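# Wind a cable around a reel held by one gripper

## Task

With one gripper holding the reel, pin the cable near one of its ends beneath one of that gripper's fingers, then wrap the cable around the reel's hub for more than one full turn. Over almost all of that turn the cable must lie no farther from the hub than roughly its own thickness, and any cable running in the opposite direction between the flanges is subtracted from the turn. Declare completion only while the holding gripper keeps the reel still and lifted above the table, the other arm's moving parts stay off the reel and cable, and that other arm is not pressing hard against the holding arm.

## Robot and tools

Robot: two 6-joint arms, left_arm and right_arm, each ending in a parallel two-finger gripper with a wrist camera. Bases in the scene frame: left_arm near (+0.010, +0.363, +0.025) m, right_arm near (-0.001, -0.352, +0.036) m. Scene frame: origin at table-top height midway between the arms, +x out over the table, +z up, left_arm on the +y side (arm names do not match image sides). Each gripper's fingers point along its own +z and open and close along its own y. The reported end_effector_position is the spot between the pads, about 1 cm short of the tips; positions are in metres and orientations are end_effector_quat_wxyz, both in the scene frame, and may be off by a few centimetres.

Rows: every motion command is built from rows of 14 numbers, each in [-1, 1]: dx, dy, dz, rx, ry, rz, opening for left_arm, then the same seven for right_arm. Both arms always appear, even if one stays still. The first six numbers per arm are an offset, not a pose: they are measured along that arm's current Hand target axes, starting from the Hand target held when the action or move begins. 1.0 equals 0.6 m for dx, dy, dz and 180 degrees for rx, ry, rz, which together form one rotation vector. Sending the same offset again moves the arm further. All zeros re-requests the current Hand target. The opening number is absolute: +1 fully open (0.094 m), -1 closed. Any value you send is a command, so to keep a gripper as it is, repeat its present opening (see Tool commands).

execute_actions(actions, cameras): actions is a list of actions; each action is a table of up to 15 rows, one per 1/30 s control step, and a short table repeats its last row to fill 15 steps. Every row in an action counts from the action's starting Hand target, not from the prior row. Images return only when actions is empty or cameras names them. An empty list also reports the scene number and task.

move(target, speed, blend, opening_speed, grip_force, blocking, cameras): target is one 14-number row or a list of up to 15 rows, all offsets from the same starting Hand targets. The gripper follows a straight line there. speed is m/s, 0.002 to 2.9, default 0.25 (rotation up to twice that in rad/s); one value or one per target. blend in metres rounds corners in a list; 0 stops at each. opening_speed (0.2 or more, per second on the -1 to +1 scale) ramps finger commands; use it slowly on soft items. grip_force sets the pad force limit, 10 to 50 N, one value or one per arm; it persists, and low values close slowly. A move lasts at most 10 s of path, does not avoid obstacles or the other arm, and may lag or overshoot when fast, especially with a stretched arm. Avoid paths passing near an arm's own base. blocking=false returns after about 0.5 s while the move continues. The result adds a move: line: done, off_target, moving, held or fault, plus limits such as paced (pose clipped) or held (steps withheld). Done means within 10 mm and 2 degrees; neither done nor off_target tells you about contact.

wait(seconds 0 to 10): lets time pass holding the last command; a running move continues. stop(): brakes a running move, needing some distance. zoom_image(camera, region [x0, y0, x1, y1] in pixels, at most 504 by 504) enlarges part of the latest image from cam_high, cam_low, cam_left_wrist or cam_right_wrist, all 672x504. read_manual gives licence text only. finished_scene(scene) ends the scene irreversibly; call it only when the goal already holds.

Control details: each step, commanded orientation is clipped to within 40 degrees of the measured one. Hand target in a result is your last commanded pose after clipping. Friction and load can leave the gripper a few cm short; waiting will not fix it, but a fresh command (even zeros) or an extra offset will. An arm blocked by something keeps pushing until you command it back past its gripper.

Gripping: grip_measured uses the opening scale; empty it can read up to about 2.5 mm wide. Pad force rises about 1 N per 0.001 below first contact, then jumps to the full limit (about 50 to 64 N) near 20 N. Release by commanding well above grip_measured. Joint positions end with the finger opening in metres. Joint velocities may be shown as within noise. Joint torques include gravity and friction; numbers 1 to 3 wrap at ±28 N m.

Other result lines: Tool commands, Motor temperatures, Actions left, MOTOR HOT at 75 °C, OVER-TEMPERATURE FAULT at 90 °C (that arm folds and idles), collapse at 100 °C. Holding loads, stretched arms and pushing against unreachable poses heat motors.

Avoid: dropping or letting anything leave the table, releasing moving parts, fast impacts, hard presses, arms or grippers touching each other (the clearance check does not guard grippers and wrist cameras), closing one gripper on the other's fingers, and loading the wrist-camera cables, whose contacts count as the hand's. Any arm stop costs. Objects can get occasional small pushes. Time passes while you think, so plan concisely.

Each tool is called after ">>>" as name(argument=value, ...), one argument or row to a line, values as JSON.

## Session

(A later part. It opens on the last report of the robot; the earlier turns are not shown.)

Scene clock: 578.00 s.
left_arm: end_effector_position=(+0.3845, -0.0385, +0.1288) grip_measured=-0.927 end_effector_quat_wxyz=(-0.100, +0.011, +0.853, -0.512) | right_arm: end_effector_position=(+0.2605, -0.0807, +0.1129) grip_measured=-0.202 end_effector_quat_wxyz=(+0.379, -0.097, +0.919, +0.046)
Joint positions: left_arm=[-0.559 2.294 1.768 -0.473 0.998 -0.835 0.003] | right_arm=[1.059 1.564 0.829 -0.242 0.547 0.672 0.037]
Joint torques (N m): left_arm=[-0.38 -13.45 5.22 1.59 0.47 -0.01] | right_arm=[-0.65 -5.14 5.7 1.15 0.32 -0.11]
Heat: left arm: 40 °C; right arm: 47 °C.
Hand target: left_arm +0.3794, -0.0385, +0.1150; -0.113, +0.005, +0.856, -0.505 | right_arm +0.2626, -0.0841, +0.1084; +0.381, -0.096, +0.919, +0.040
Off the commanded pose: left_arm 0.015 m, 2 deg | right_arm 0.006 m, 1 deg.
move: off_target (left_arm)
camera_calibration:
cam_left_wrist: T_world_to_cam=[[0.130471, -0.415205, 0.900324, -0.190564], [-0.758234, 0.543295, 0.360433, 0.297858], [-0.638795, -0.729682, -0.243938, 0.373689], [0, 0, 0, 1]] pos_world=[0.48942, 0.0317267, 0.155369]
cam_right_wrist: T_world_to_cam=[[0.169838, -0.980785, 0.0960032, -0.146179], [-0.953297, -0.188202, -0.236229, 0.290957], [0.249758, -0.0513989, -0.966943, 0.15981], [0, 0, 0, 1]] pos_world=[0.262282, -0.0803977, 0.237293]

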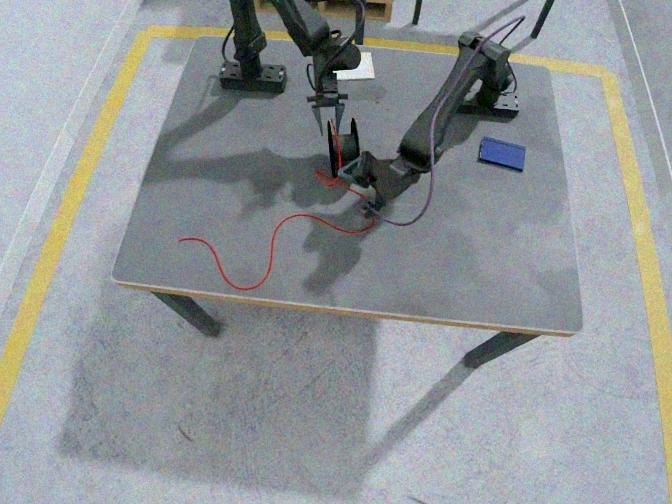

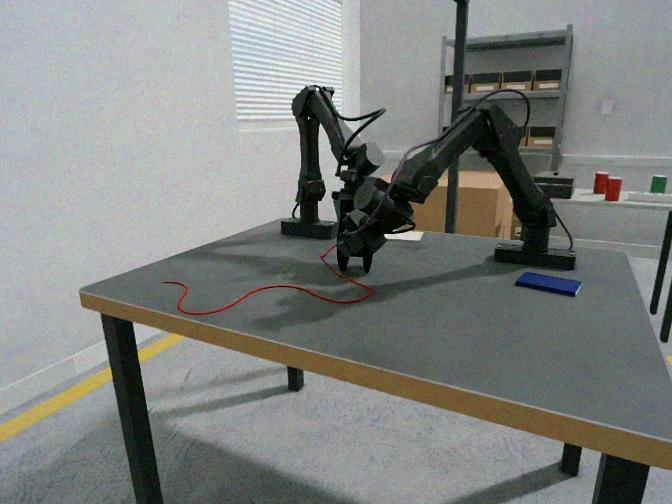

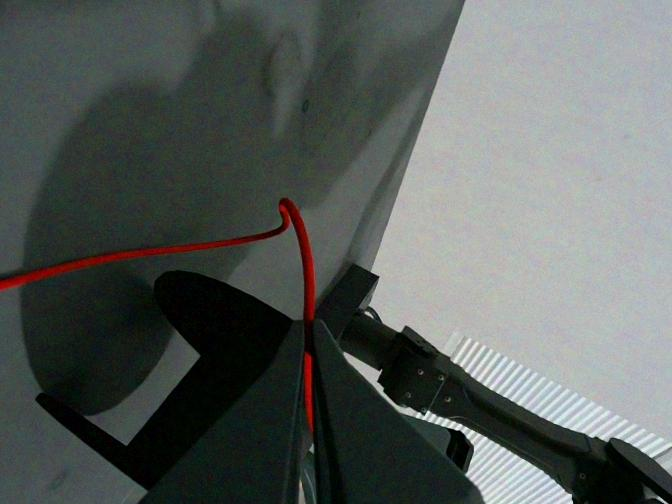

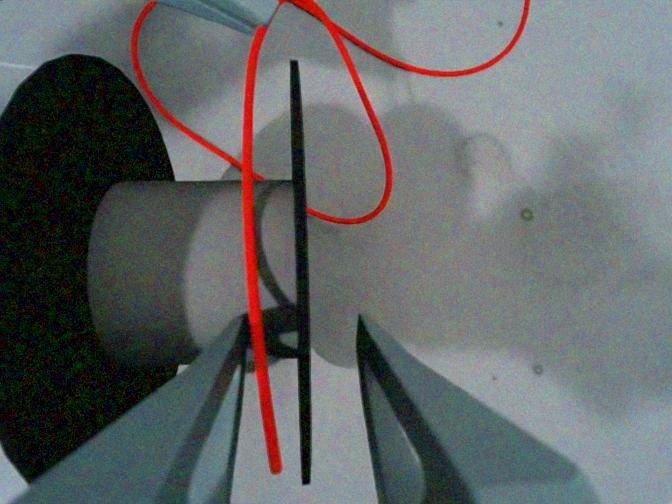

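>>> move(
  target=[0, 0, 0, 0, 0, 0, -1.0, 0, 0, 0, 0, 0, 0, -1.0],
  speed=0.1,
  opening_speed=0.5,
  grip_force=[50, 40],
  cameras=["cam_high", "cam_left_wrist", "cam_right_wrist"],
)

Scene clock: 612.33 s.
left_arm: end_effector_position=(+0.3845, -0.0385, +0.1288) grip_measured=-0.927 end_effector_quat_wxyz=(-0.100, +0.010, +0.853, -0.512) | right_arm: end_effector_position=(+0.2607, -0.0798, +0.1132) grip_measured=-0.883 end_effector_quat_wxyz=(+0.380, -0.101, +0.918, +0.046)
Joint positions: left_arm=[-0.559 2.294 1.768 -0.473 0.998 -0.835 0.003] | right_arm=[1.059 1.564 0.829 -0.238 0.545 0.663 0.006]
Joint torques (N m): left_arm=[-0.44 -13.44 5.3 1.58 0.48 -0.02] | right_arm=[-0.58 -5.04 5.72 1.13 0.32 0.05]
Heat: left arm: 41 °C; right arm: 47 °C.
Hand target: left_arm +0.3794, -0.0385, +0.1150; -0.113, +0.005, +0.856, -0.505 | right_arm +0.2626, -0.0841, +0.1083; +0.381, -0.096, +0.919, +0.040
Off the commanded pose: left_arm 0.015 m, 2 deg | right_arm 0.007 m, 1 deg.
grip_force (N): 50, 40
move: off_target (left_arm)
camera_calibration:
cam_left_wrist: T_world_to_cam=[[0.130879, -0.415241, 0.900247, -0.19066], [-0.758176, 0.54316, 0.360758, 0.297819], [-0.63878, -0.729762, -0.243738, 0.373629], [0, 0, 0, 1]] pos_world=[0.48942, 0.0317268, 0.155268]
cam_right_wrist: T_world_to_cam=[[0.176577, -0.979397, 0.0979867, -0.147235], [-0.951505, -0.195327, -0.237668, 0.290459], [0.251911, -0.0512679, -0.966391, 0.159498], [0, 0, 0, 1]] pos_world=[0.262192, -0.0792901, 0.237598]
Images, in order (width x height): cam_high 672x504, cam_left_wrist 672x504, cam_right_wrist 672x504.

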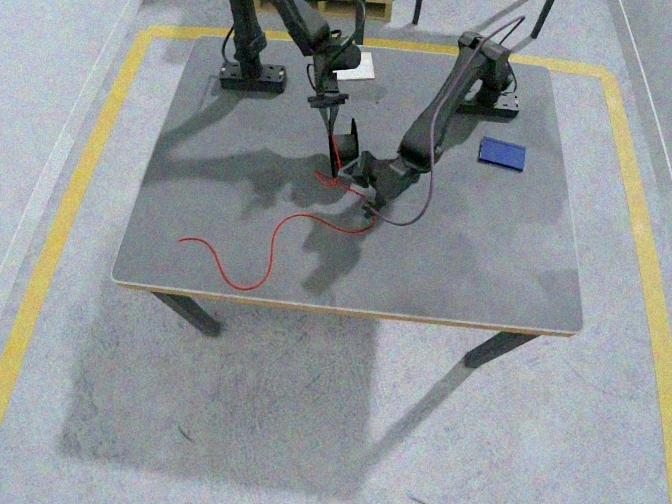

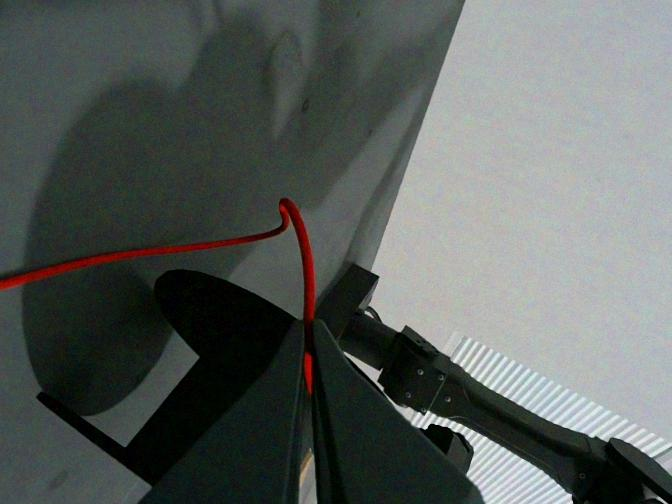

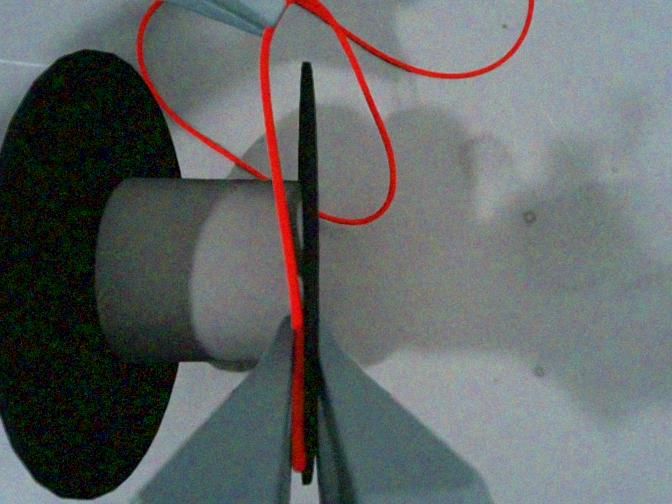

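>>> move(
  target=[
    [0.0128, 0.0282, -0.0188, 0, 0, 0, -1.0, 0, 0, 0, 0, 0, 0, -1.0],
    [0.0128, 0.0282, -0.0188, 0, 0, 0, -0.6, 0, 0, 0, 0, 0, 0, -1.0],
    [0.0128, 0.0282, -0.152, 0, 0, 0, -0.6, 0, 0, 0, 0, 0, 0, -1.0],
  ],
  speed=0.1,
  cameras=["all"],
)

Scene clock: 641.43 s.
left_arm: end_effector_position=(+0.3856, +0.0509, +0.1263) grip_measured=-0.601 end_effector_quat_wxyz=(-0.124, -0.009, +0.861, -0.493) | right_arm: end_effector_position=(+0.2607, -0.0798, +0.1132) grip_measured=-0.883 end_effector_quat_wxyz=(+0.380, -0.101, +0.918, +0.046)
Joint positions: left_arm=[-0.385 2.238 1.72 -0.82 1.052 -0.524 0.019] | right_arm=[1.059 1.564 0.829 -0.238 0.545 0.662 0.006]
Joint torques (N m): left_arm=[0.2 -15.64 8.08 0.94 0.73 0.15] | right_arm=[-0.61 -5.3 5.65 1.11 0.32 0.06]
Heat: left arm: 42 °C; right arm: 47 °C.
Hand target: left_arm +0.3882, +0.0495, +0.1440; -0.112, +0.005, +0.856, -0.505 | right_arm +0.2626, -0.0840, +0.1083; +0.381, -0.096, +0.919, +0.040
Off the commanded pose: left_arm 0.018 m, 3 deg | right_arm 0.007 m, 1 deg.
grip_force (N): 50, 40
move: off_target (left_arm)
camera_calibration:
cam_left_wrist: T_world_to_cam=[[0.185144, -0.453668, 0.871726, -0.166856], [-0.737275, 0.522365, 0.42844, 0.235447], [-0.649729, -0.722025, -0.237766, 0.442038], [0, 0, 0, 1]] pos_world=[0.491687, 0.120476, 0.14968]
cam_right_wrist: T_world_to_cam=[[0.177636, -0.979102, 0.0990169, -0.147636], [-0.951227, -0.196619, -0.237714, 0.290317], [0.252215, -0.0519611, -0.966275, 0.159343], [0, 0, 0, 1]] pos_world=[0.262194, -0.0791899, 0.2376]

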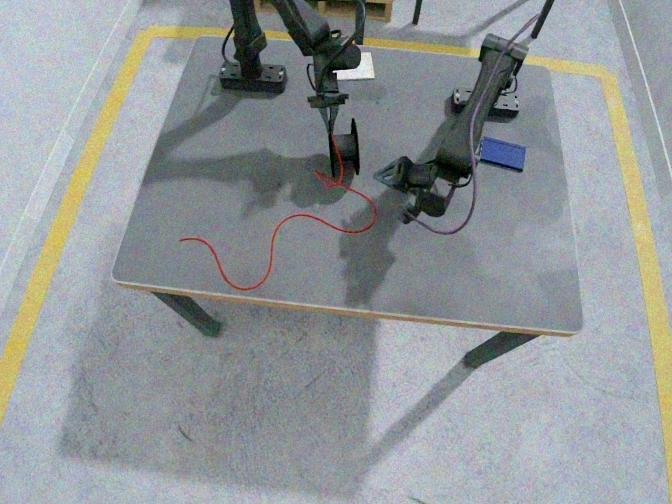

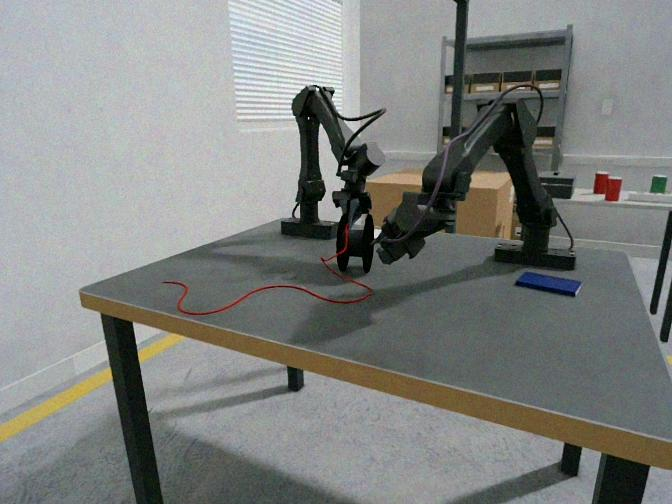

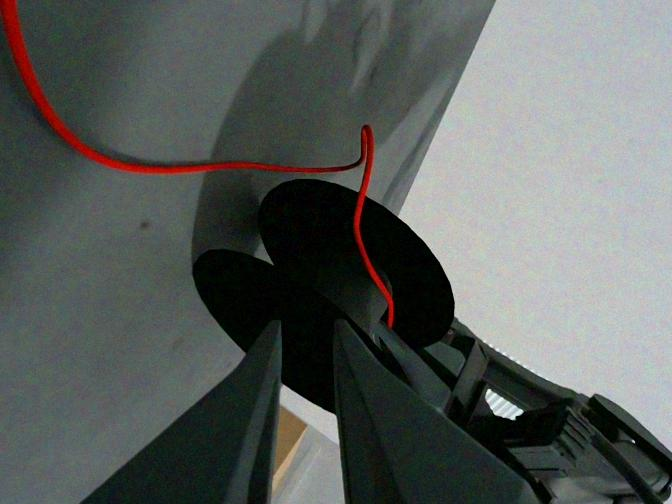

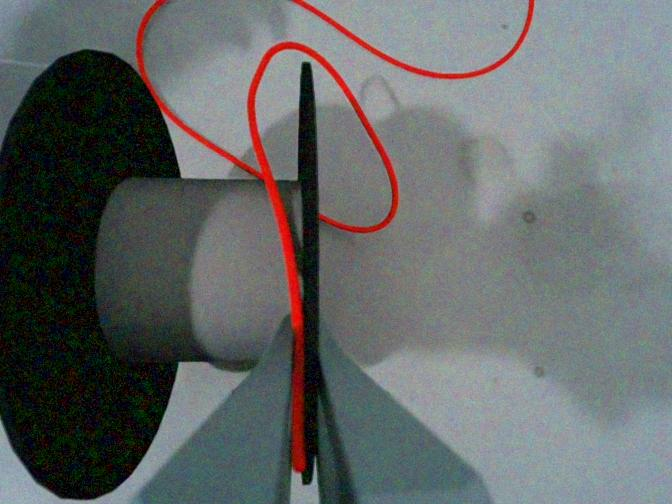

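>>> move(
  target=[
    [0.0785, -0.0145, -0.1428, -0.0358, -0.3024, 0.4713, -0.3, -0.0707, 0, -0.0707, 0, 0, 0, -1.0],
    [0.0785, -0.0145, -0.1428, -0.0358, -0.3024, 0.4713, -0.3, -0.3592, -0.0963, -0.0728, -0.1015, -0.3304, -0.0274, -1.0],
  ],
  speed=[0.25, 0.18],
  blend=[0.02, 0],
  cameras=["all"],
)

Scene clock: 739.37 s.
left_arm: end_effector_position=(+0.3588, +0.1209, +0.2121) grip_measured=-0.301 end_effector_quat_wxyz=(+0.617, +0.356, +0.602, -0.361) | right_arm: end_effector_position=(+0.3900, -0.1178, +0.2488) grip_measured=-0.884 end_effector_quat_wxyz=(+0.722, -0.173, +0.643, +0.186)
Joint positions: left_arm=[-0.331 1.685 0.532 1.183 0.75 -0.015 0.033] | right_arm=[0.559 1.681 0.545 1.249 0.037 -0.015 0.005]
Joint torques (N m): left_arm=[0.65 -5.89 4.04 2.3 -0.11 0.11] | right_arm=[-0.5 -6.19 9.52 2.55 -0.11 0.03]
Motor temperatures (°C): left_arm=[30 45 43 38 29 27 28] | right_arm=[27 33 46 45 29 28 29]
Heat: left arm: 45 °C; right arm: 46 °C.
Hand target: left_arm +0.3601, +0.1249, +0.2002; +0.612, +0.353, +0.612, -0.354 | right_arm +0.3933, -0.1155, +0.2917; +0.766, -0.158, +0.588, +0.205
Off the commanded pose: left_arm 0.013 m, 2 deg | right_arm 0.043 m, 9 deg.
grip_force (N): 50, 40
move: off_target (left_arm, right_arm)
camera_calibration:
cam_left_wrist: T_world_to_cam=[[-0.907208, -0.419819, 0.0269327, 0.362117], [-0.223063, 0.425771, -0.876905, 0.246378], [0.356674, -0.801543, -0.479909, 0.195498], [0, 0, 0, 1]] pos_world=[0.313744, 0.203823, 0.300119]
cam_right_wrist: T_world_to_cam=[[0.392609, -0.918699, 0.0430123, -0.283939], [-0.367362, -0.199525, -0.908424, 0.376882], [0.843151, 0.340855, -0.415831, -0.0654337], [0, 0, 0, 1]] pos_world=[0.3051, -0.163354, 0.327372]

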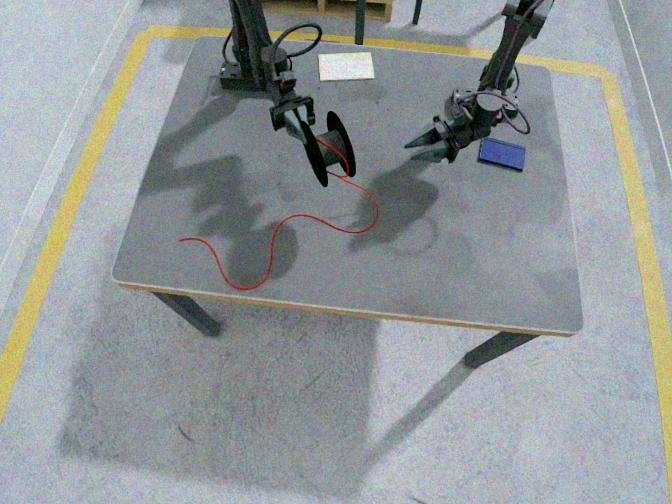

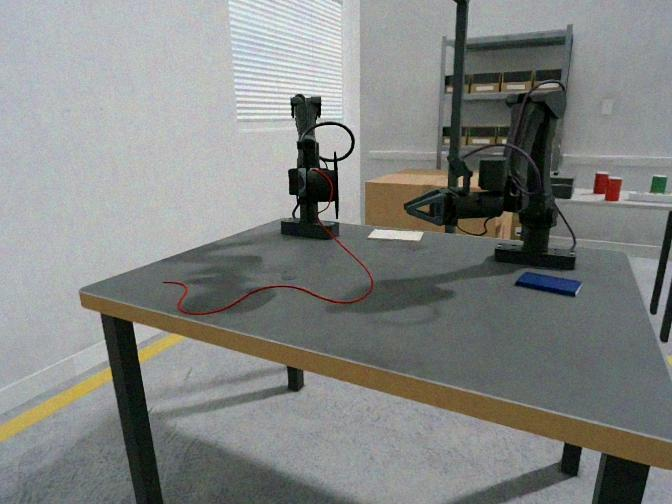

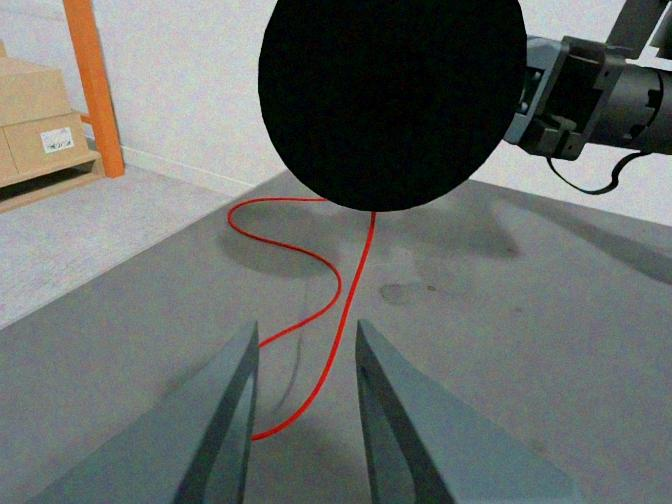

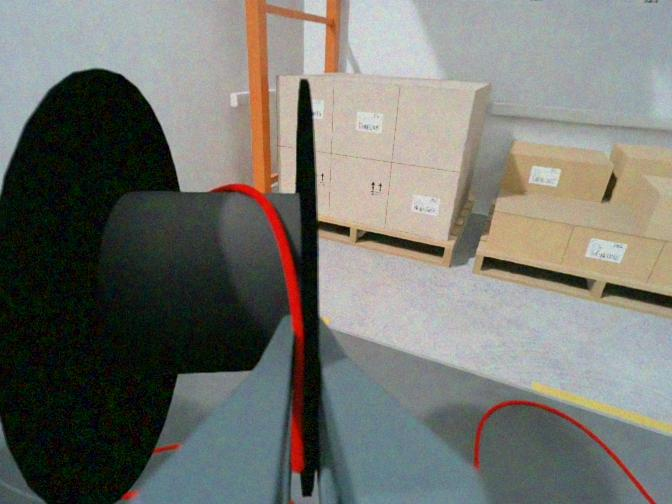

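>>> zoom_image(
  camera="cam_low",
  region=[270, 130, 400, 310],
)

>>> zoom_image(
  camera="cam_high",
  region=[260, 90, 400, 250],
)

Scaled by 2.800 from the camera's 672x504 image, which has a finer 960x720 frame.

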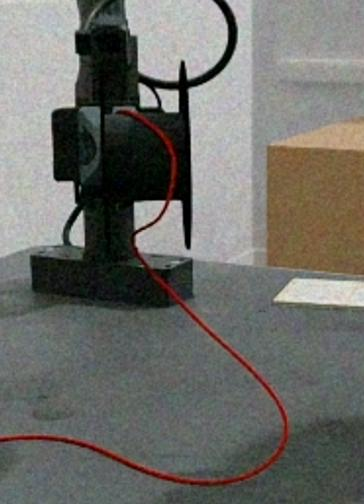

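Scaled by 3.150 from the camera's 672x504 image, which has a finer 960x720 frame.

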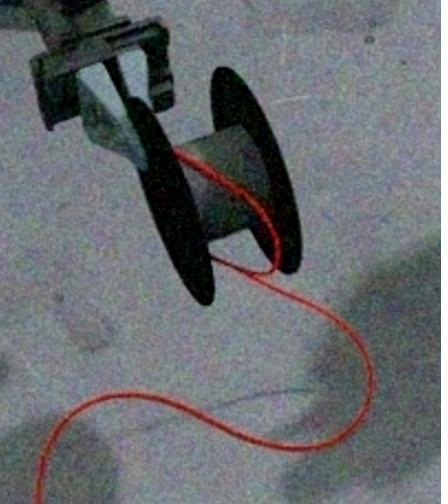

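>>> move(
  target=[0, 0, 0, 0, 0.111, 0, -0.3, -0.1771, 0, 0.0475, 0, -0.045, 0, -1.0],
  speed=0.15,
  cameras=["all"],
)

Scene clock: 771.97 s.
left_arm: end_effector_position=(+0.3588, +0.1280, +0.1881) grip_measured=-0.301 end_effector_quat_wxyz=(+0.488, +0.402, +0.718, -0.292) | right_arm: end_effector_position=(+0.4008, -0.1104, +0.3473) grip_measured=-0.884 end_effector_quat_wxyz=(+0.764, -0.159, +0.592, +0.200)
Joint positions: left_arm=[-0.342 1.479 0.733 0.279 0.669 0.275 0.033] | right_arm=[0.559 1.541 0.742 1.049 0.034 -0.015 0.005]
Joint torques (N m): left_arm=[-0.64 -8.21 8.66 2.03 0.13 0.08] | right_arm=[-0.58 -9.36 10.84 2.23 -0.12 0.02]
Motor temperatures (°C): left_arm=[30 43 41 42 29 27 28] | right_arm=[27 34 46 60 29 28 29]
Heat: left arm: 43 °C; right arm: 60 °C.
Hand target: left_arm +0.3601, +0.1249, +0.2001; +0.496, +0.409, +0.709, -0.288 | right_arm +0.3933, -0.1154, +0.4017; +0.806, -0.143, +0.532, +0.216
Off the commanded pose: left_arm 0.013 m, 2 deg | right_arm 0.055 m, 9 deg.
grip_force (N): 50, 40
move: off_target (left_arm, right_arm)
camera_calibration:
cam_left_wrist: T_world_to_cam=[[-0.886029, -0.455895, 0.0843351, 0.351938], [-0.400999, 0.662251, -0.632949, 0.210061], [0.232707, -0.594629, -0.769587, 0.262221], [0, 0, 0, 1]] pos_world=[0.335041, 0.177258, 0.305079]
cam_right_wrist: T_world_to_cam=[[0.39149, -0.919896, 0.0229676, -0.278443], [-0.25773, -0.133577, -0.956939, 0.451985], [0.883352, 0.368713, -0.289379, -0.0930341], [0, 0, 0, 1]] pos_world=[0.30768, -0.161461, 0.411995]

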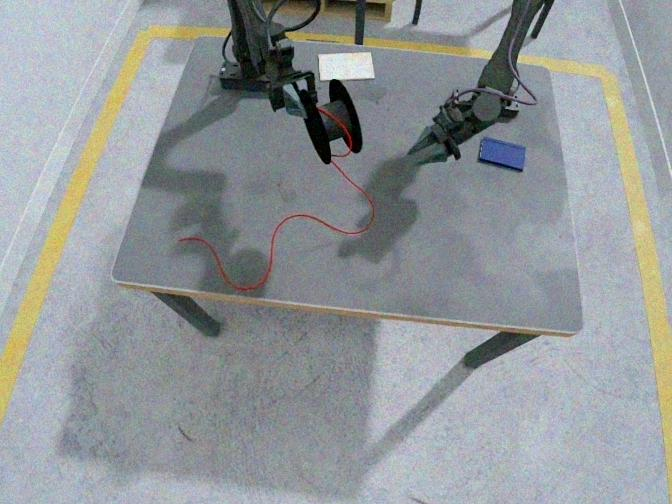

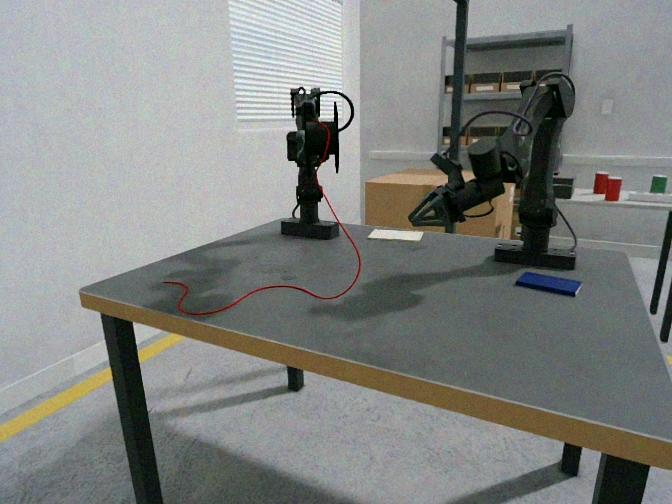

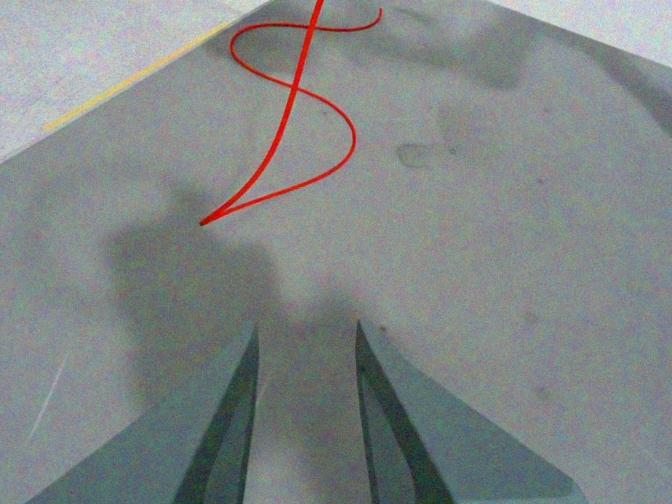

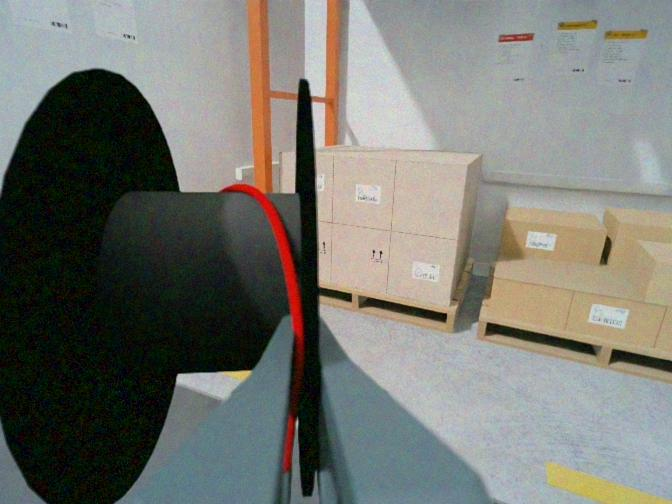

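>>> execute_actions(
  actions=[],
)

Scene clock: 795.87 s.
left_arm: end_effector_position=(+0.3587, +0.1280, +0.1881) grip_measured=-0.301 end_effector_quat_wxyz=(+0.487, +0.402, +0.718, -0.292) | right_arm: end_effector_position=(+0.4009, -0.1103, +0.3468) grip_measured=-0.884 end_effector_quat_wxyz=(+0.764, -0.159, +0.593, +0.200)
Joint positions: left_arm=[-0.342 1.479 0.733 0.278 0.669 0.275 0.033] | right_arm=[0.559 1.541 0.742 1.047 0.034 -0.015 0.005]
Joint velocities: within noise
Joint torques (N m): left_arm=[-0.65 -8.16 8.81 2 0.13 0.1] | right_arm=[-0.47 -9.21 10.67 2.21 -0.15 0.03]
Motor temperatures (°C): left_arm=[30 42 44 41 29 27 28] | right_arm=[27 36 47 61 29 28 29]
Heat: left arm: 44 °C; right arm: 61 °C.
Hand target: left_arm +0.3601, +0.1249, +0.2001; +0.496, +0.409, +0.709, -0.288 | right_arm +0.3933, -0.1153, +0.4017; +0.806, -0.143, +0.532, +0.216
Tool commands: left_gripper/opening=-0.3 right_gripper/opening=-1.0
Off the commanded pose: left_arm 0.013 m, 2 deg | right_arm 0.056 m, 9 deg.
grip_force (N): 50, 40
camera_calibration:
cam_left_wrist: T_world_to_cam=[[-0.88609, -0.455797, 0.0842192, 0.351897], [-0.400924, 0.662502, -0.632732, 0.209823], [0.232602, -0.594423, -0.769777, 0.262224], [0, 0, 0, 1]] pos_world=[0.334941, 0.177258, 0.304979]
cam_right_wrist: T_world_to_cam=[[0.391883, -0.919716, 0.023431, -0.278613], [-0.259161, -0.134792, -0.956382, 0.45179], [0.882759, 0.368718, -0.291178, -0.0924491], [0, 0, 0, 1]] pos_world=[0.30788, -0.16126, 0.411693]

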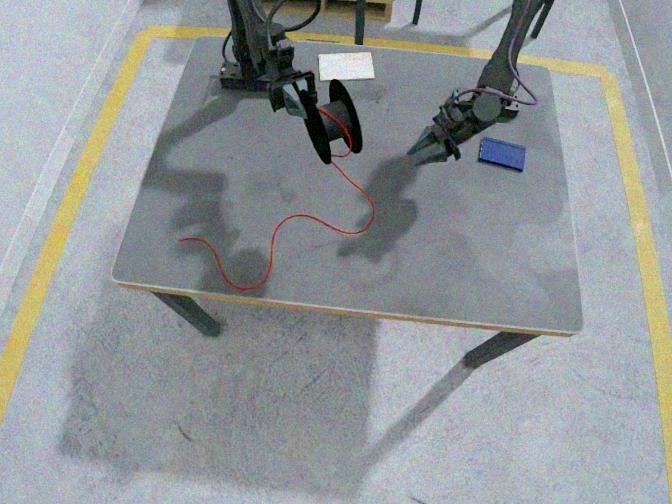

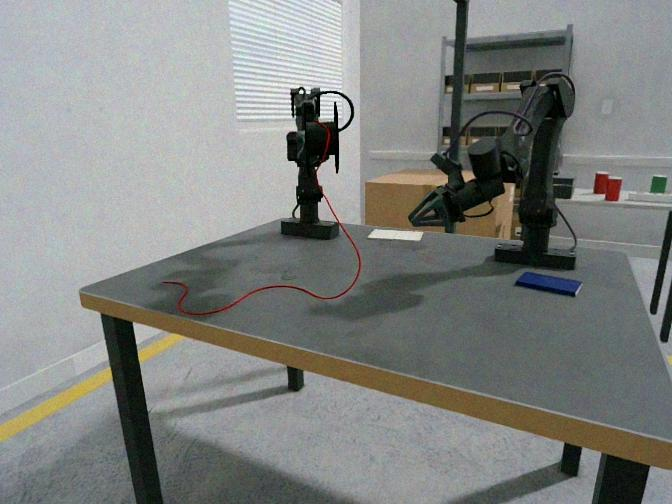

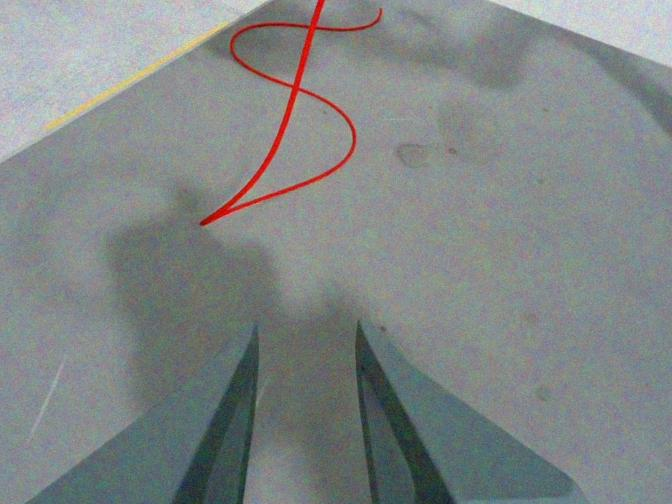

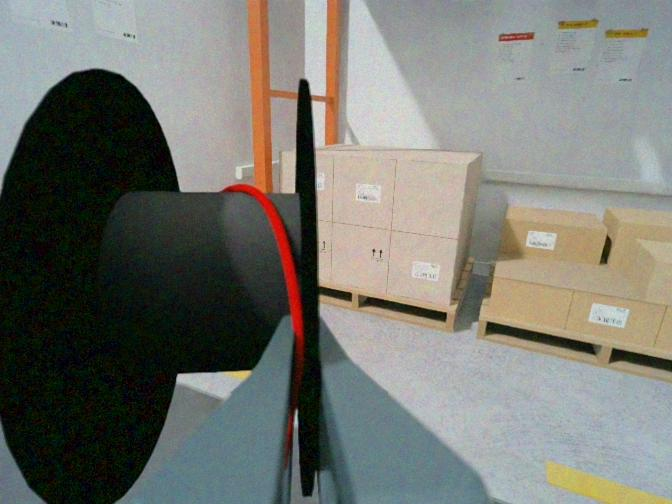

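>>> zoom_image(
  camera="cam_high",
  region=[250, 60, 430, 260],
)

>>> zoom_image(
  camera="cam_low",
  region=[250, 80, 450, 320],
)

Scaled by 2.520 from the camera's 672x504 image, which has a finer 960x720 frame.

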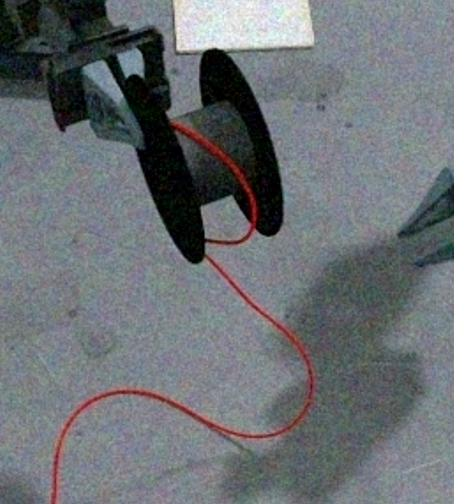

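Scaled by 2.100 from the camera's 672x504 image, which has a finer 960x720 frame.

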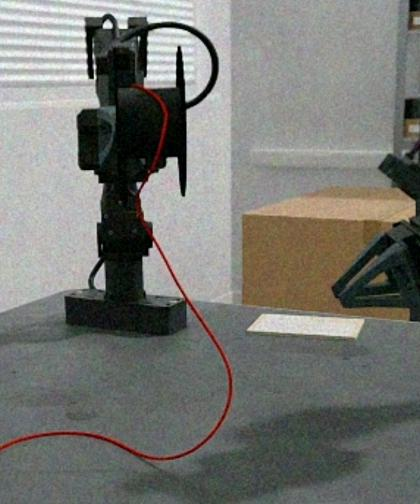

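>>> move(
  target=[0.0723,0.1123,0.1627,0,0.0556,0,0.0, 0,0,0,0,0,0,-1.0],
  speed=0.15,
  cameras=["cam_left_wrist","cam_high"],
)

Scene clock: 841.97 s.
left_arm: end_effector_position=(+0.4554, +0.0963, +0.1304) grip_measured=-0.002 end_effector_quat_wxyz=(+0.439, +0.427, +0.750, -0.251) | right_arm: end_effector_position=(+0.4009, -0.1103, +0.3466) grip_measured=-0.884 end_effector_quat_wxyz=(+0.763, -0.159, +0.593, +0.200)
Joint positions: left_arm=[-0.363 1.939 1.158 0.152 0.59 0.383 0.047] | right_arm=[0.559 1.541 0.742 1.046 0.034 -0.015 0.005]
Joint torques (N m): left_arm=[-0.57 -9.76 8.34 1.94 0.19 0.08] | right_arm=[-0.42 -9.13 10.85 2.26 -0.13 0.06]
Motor temperatures (°C): left_arm=[30 40 45 41 28 27 28] | right_arm=[27 38 47 66 29 28 29]
Heat: left arm: 45 °C; right arm: 66 °C.
Hand target: left_arm +0.4568, +0.0918, +0.1259; +0.433, +0.433, +0.750, -0.251 | right_arm +0.3933, -0.1154, +0.4016; +0.806, -0.143, +0.532, +0.216
Off the commanded pose: left_arm 0.006 m, 1 deg | right_arm 0.056 m, 9 deg.
grip_force (N): 50, 40
move: off_target (right_arm)
camera_calibration:
cam_left_wrist: T_world_to_cam=[[-0.881452, -0.467665, 0.0658115, 0.429434], [-0.43218, 0.742564, -0.511683, 0.223981], [0.190427, -0.479467, -0.85665, 0.195881], [0, 0, 0, 1]] pos_world=[0.438024, 0.128429, 0.254147]
Images, in order (width x height): cam_high 672x504, cam_left_wrist 672x504.

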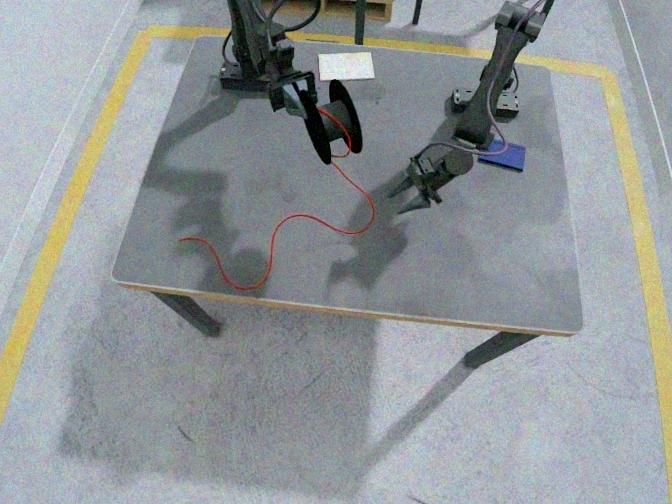

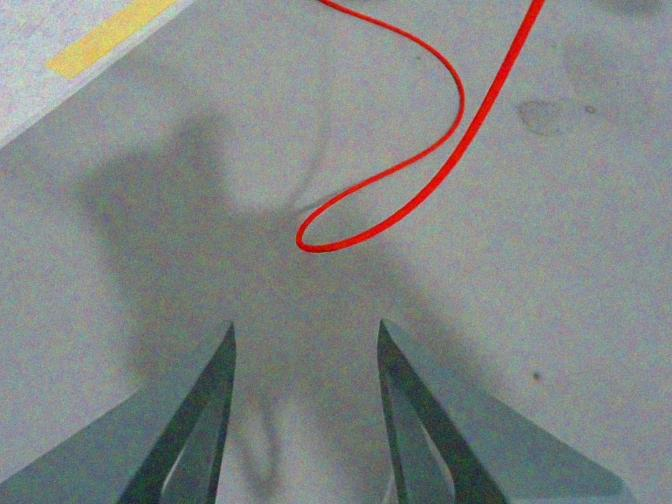

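>>> move(
  target=[0,0,0,0,0,0,0.0, 0,0,0,0,0.03,0,-1.0],
  speed=0.15,
  cameras=[],
)

Scene clock: 871.67 s.
left_arm: end_effector_position=(+0.4554, +0.0963, +0.1303) grip_measured=-0.002 end_effector_quat_wxyz=(+0.439, +0.427, +0.750, -0.251) | right_arm: end_effector_position=(+0.3998, -0.1110, +0.3433) grip_measured=-0.884 end_effector_quat_wxyz=(+0.733, -0.171, +0.630, +0.191)
Joint positions: left_arm=[-0.363 1.939 1.158 0.152 0.589 0.383 0.047] | right_arm=[0.559 1.47 0.773 0.845 0.034 -0.015 0.005]
Joint torques (N m): left_arm=[-0.64 -9.7 8.32 1.95 0.19 0.11] | right_arm=[-0.38 -9.2 11.22 2.33 -0.12 0.02]
Motor temperatures (°C): left_arm=[30 42 44 42 28 27 28] | right_arm=[27 38 48 68 29 28 29]
Heat: left arm: 44 °C; right arm: 68 °C.
Hand target: left_arm +0.4568, +0.0919, +0.1259; +0.433, +0.433, +0.750, -0.251 | right_arm +0.3933, -0.1154, +0.4017; +0.780, -0.153, +0.570, +0.209
Off the commanded pose: left_arm 0.006 m, 1 deg | right_arm 0.059 m, 9 deg.
grip_force (N): 50, 40
move: off_target (right_arm)
No camera images: "cameras" was empty.

>>> move(
  target=[0,0,0,0,0,0.389,0.0, 0,0,0,0,0,0,-1.0],
  speed=0.3,
  cameras=["cam_left_wrist"],
)

Scene clock: 912.83 s.
left_arm: end_effector_position=(+0.4569, +0.0977, +0.1296) grip_measured=-0.001 end_effector_quat_wxyz=(+0.501, +0.781, +0.369, +0.053) | right_arm: end_effector_position=(+0.3999, -0.1109, +0.3426) grip_measured=-0.884 end_effector_quat_wxyz=(+0.732, -0.171, +0.631, +0.190)
Joint positions: left_arm=[-0.363 1.939 1.158 0.152 0.577 1.614 0.047] | right_arm=[0.559 1.47 0.773 0.843 0.034 -0.015 0.005]
Joint torques (N m): left_arm=[-0.58 -9.77 8.43 1.96 0.33 -0.04] | right_arm=[-0.35 -9.37 11.26 2.34 -0.14 0.05]
Motor temperatures (°C): left_arm=[30 42 44 43 28 27 27] | right_arm=[27 35 52 73 29 28 30]
Heat: left arm: 44 °C; right arm: 73 °C.
Hand target: left_arm +0.4568, +0.0919, +0.1259; +0.498, +0.785, +0.366, +0.043 | right_arm +0.3933, -0.1154, +0.4017; +0.780, -0.153, +0.570, +0.209
Off the commanded pose: left_arm 0.007 m, 1 deg | right_arm 0.060 m, 9 deg.
grip_force (N): 50, 40
move: off_target (right_arm)
camera_calibration:
cam_left_wrist: T_world_to_cam=[[-0.578075, 0.258565, -0.773934, 0.330665], [0.403287, 0.915062, 0.00448718, -0.242447], [0.709358, -0.309524, -0.633251, -0.0870347], [0, 0, 0, 1]] pos_world=[0.350664, 0.109416, 0.201886]
Images, in order (width x height): cam_left_wrist 672x504.

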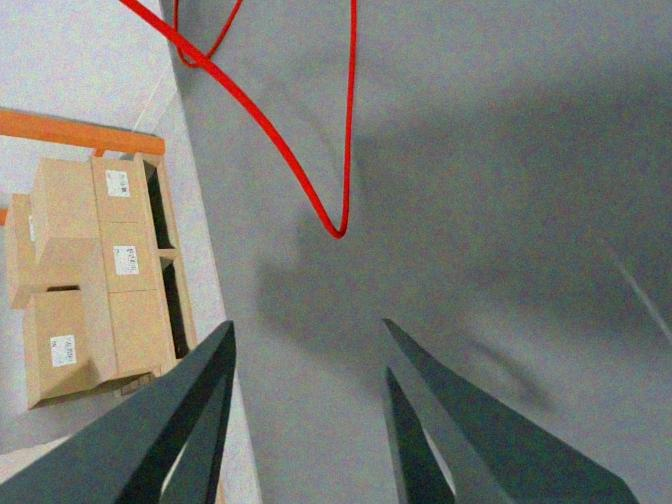

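>>> move(
  target=[
    [-0.025,-0.01,0.133,0,0,0,0.0, 0,0,0,0,0,0,-1.0],
    [-0.025,-0.01,0.133,0,0,0,-1.0, 0,0,0,0,0,0,-1.0],
  ],
  speed=0.15,
  cameras=["cam_left_wrist"],
)

Scene clock: 951.83 s.
left_arm: end_effector_position=(+0.4757, +0.0276, +0.0918) grip_measured=-0.945 end_effector_quat_wxyz=(+0.500, +0.785, +0.361, +0.053) | right_arm: end_effector_position=(+0.3999, -0.1109, +0.3425) grip_measured=-0.884 end_effector_quat_wxyz=(+0.732, -0.171, +0.631, +0.190)
Joint positions: left_arm=[-0.498 2.164 1.326 0.249 0.474 1.542 0.003] | right_arm=[0.559 1.47 0.773 0.842 0.034 -0.015 0.005]
Joint torques (N m): left_arm=[-0.08 -11.41 8.09 2.11 0.26 -0.14] | right_arm=[-0.29 -9.31 11.14 2.32 -0.13 0.05]
Motor temperatures (°C): left_arm=[30 42 44 43 28 27 27] | right_arm=[27 35 53 76 29 28 30]
Heat: left arm: 44 °C; right arm: 76 °C. Fold the right arm in close to its base, or ease its load, before you think long.
Hand target: left_arm +0.4771, +0.0241, +0.0856; +0.498, +0.785, +0.366, +0.043 | right_arm +0.3933, -0.1154, +0.4016; +0.780, -0.153, +0.570, +0.209
Off the commanded pose: left_arm 0.007 m, 1 deg | right_arm 0.060 m, 9 deg.
MOTOR HOT: joint 4 (wrist pitch) of the right arm reports 76 °C; the controller's stop level is 90 °C. To cool a motor, set the load down, stop pushing, or move to a pose that needs little force.
grip_force (N): 50, 40
move: off_target (right_arm)
camera_calibration:
cam_left_wrist: T_world_to_cam=[[-0.569274, 0.271506, -0.776023, 0.326051], [0.416839, 0.908898, 0.0122116, -0.192636], [0.708642, -0.316525, -0.630586, -0.145726], [0, 0, 0, 1]] pos_world=[0.369178, 0.0404361, 0.163483]
Images, in order (width x height): cam_left_wrist 672x504.

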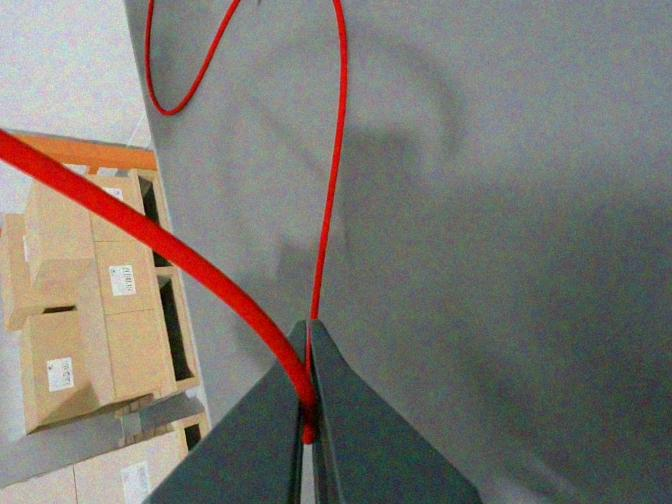

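>>> move(
  target=[0,0,0,0,0,0,-1.0, 0.0323,0.0075,-0.0862,0,0.43,0,-1.0],
  speed=0.2,
  cameras=["all"],
)

Scene clock: 970.60 s.
left_arm: end_effector_position=(+0.4757, +0.0276, +0.0918) grip_measured=-0.945 end_effector_quat_wxyz=(+0.500, +0.785, +0.361, +0.053) | right_arm: end_effector_position=(+0.3506, -0.1408, +0.3548) grip_measured=-0.884 end_effector_quat_wxyz=(+0.237, -0.256, +0.936, +0.053)
Joint positions: left_arm=[-0.498 2.164 1.326 0.249 0.474 1.542 0.003] | right_arm=[0.559 1.913 2.425 -1.594 0.031 0.012 0.005]
Joint torques (N m): left_arm=[-0.14 -11.41 8.12 2.12 0.23 -0.16] | right_arm=[0.4 -7.97 8.77 1.09 -0.07 0.17]
Motor temperatures (°C): left_arm=[30 41 43 42 28 27 28] | right_arm=[27 35 53 76 29 28 30]
Heat: left arm: 43 °C; right arm: 76 °C. Fold the right arm in close to its base, or ease its load, before you think long.
Hand target: left_arm +0.4771, +0.0241, +0.0856; +0.498, +0.785, +0.366, +0.043 | right_arm +0.3535, -0.1332, +0.3675; +0.253, -0.250, +0.932, +0.067
Off the commanded pose: left_arm 0.007 m, 1 deg | right_arm 0.015 m, 3 deg.
MOTOR HOT: still on. Joint 4 (wrist pitch) of the right arm reports 76 °C.
joint read past its limit (right arm) — joint 4 (wrist pitch), lower limit.
joint sent to its limit (right arm) — joint 4 (wrist pitch), lower limit. The joint targets still meet the commanded pose.
grip_force (N): 50, 40
move: off_target (right_arm)
camera_calibration:
cam_left_wrist: T_world_to_cam=[[-0.569274, 0.271506, -0.776023, 0.326051], [0.416839, 0.908898, 0.0122116, -0.192636], [0.708642, -0.316525, -0.630586, -0.145726], [0, 0, 0, 1]] pos_world=[0.369178, 0.0404361, 0.163483]
cam_right_wrist: T_world_to_cam=[[0.489734, -0.861203, 0.135978, -0.353123], [-0.871669, -0.486994, 0.0550459, 0.248665], [0.0188148, -0.145486, -0.989181, 0.44365], [0, 0, 0, 1]] pos_world=[0.381343, -0.118467, 0.47318]

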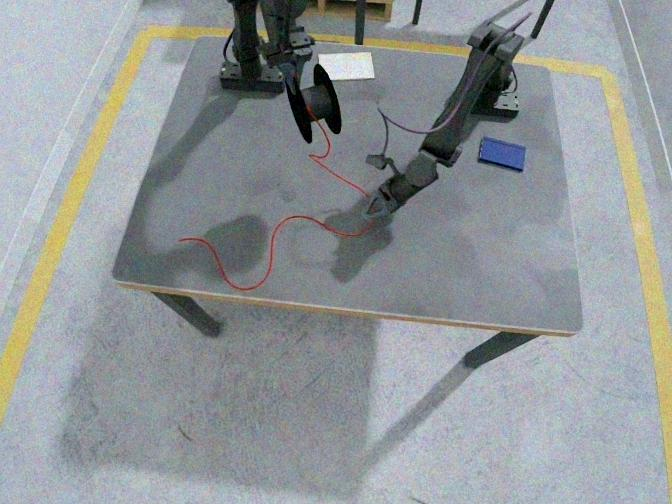

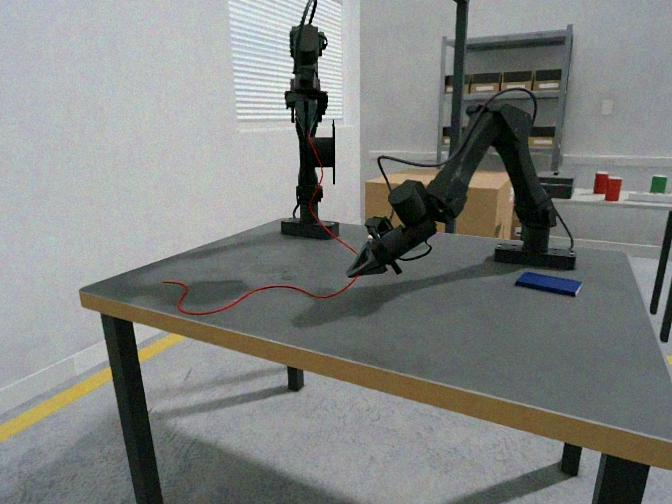

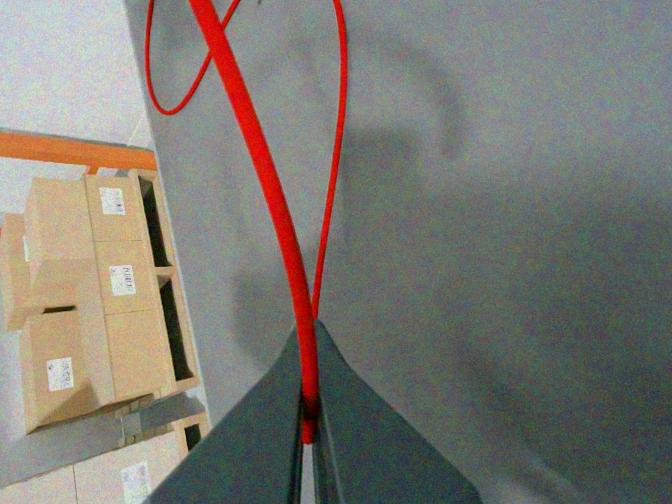

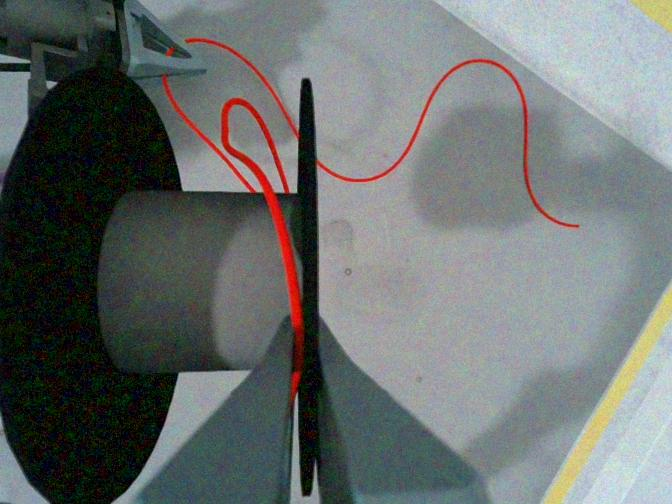

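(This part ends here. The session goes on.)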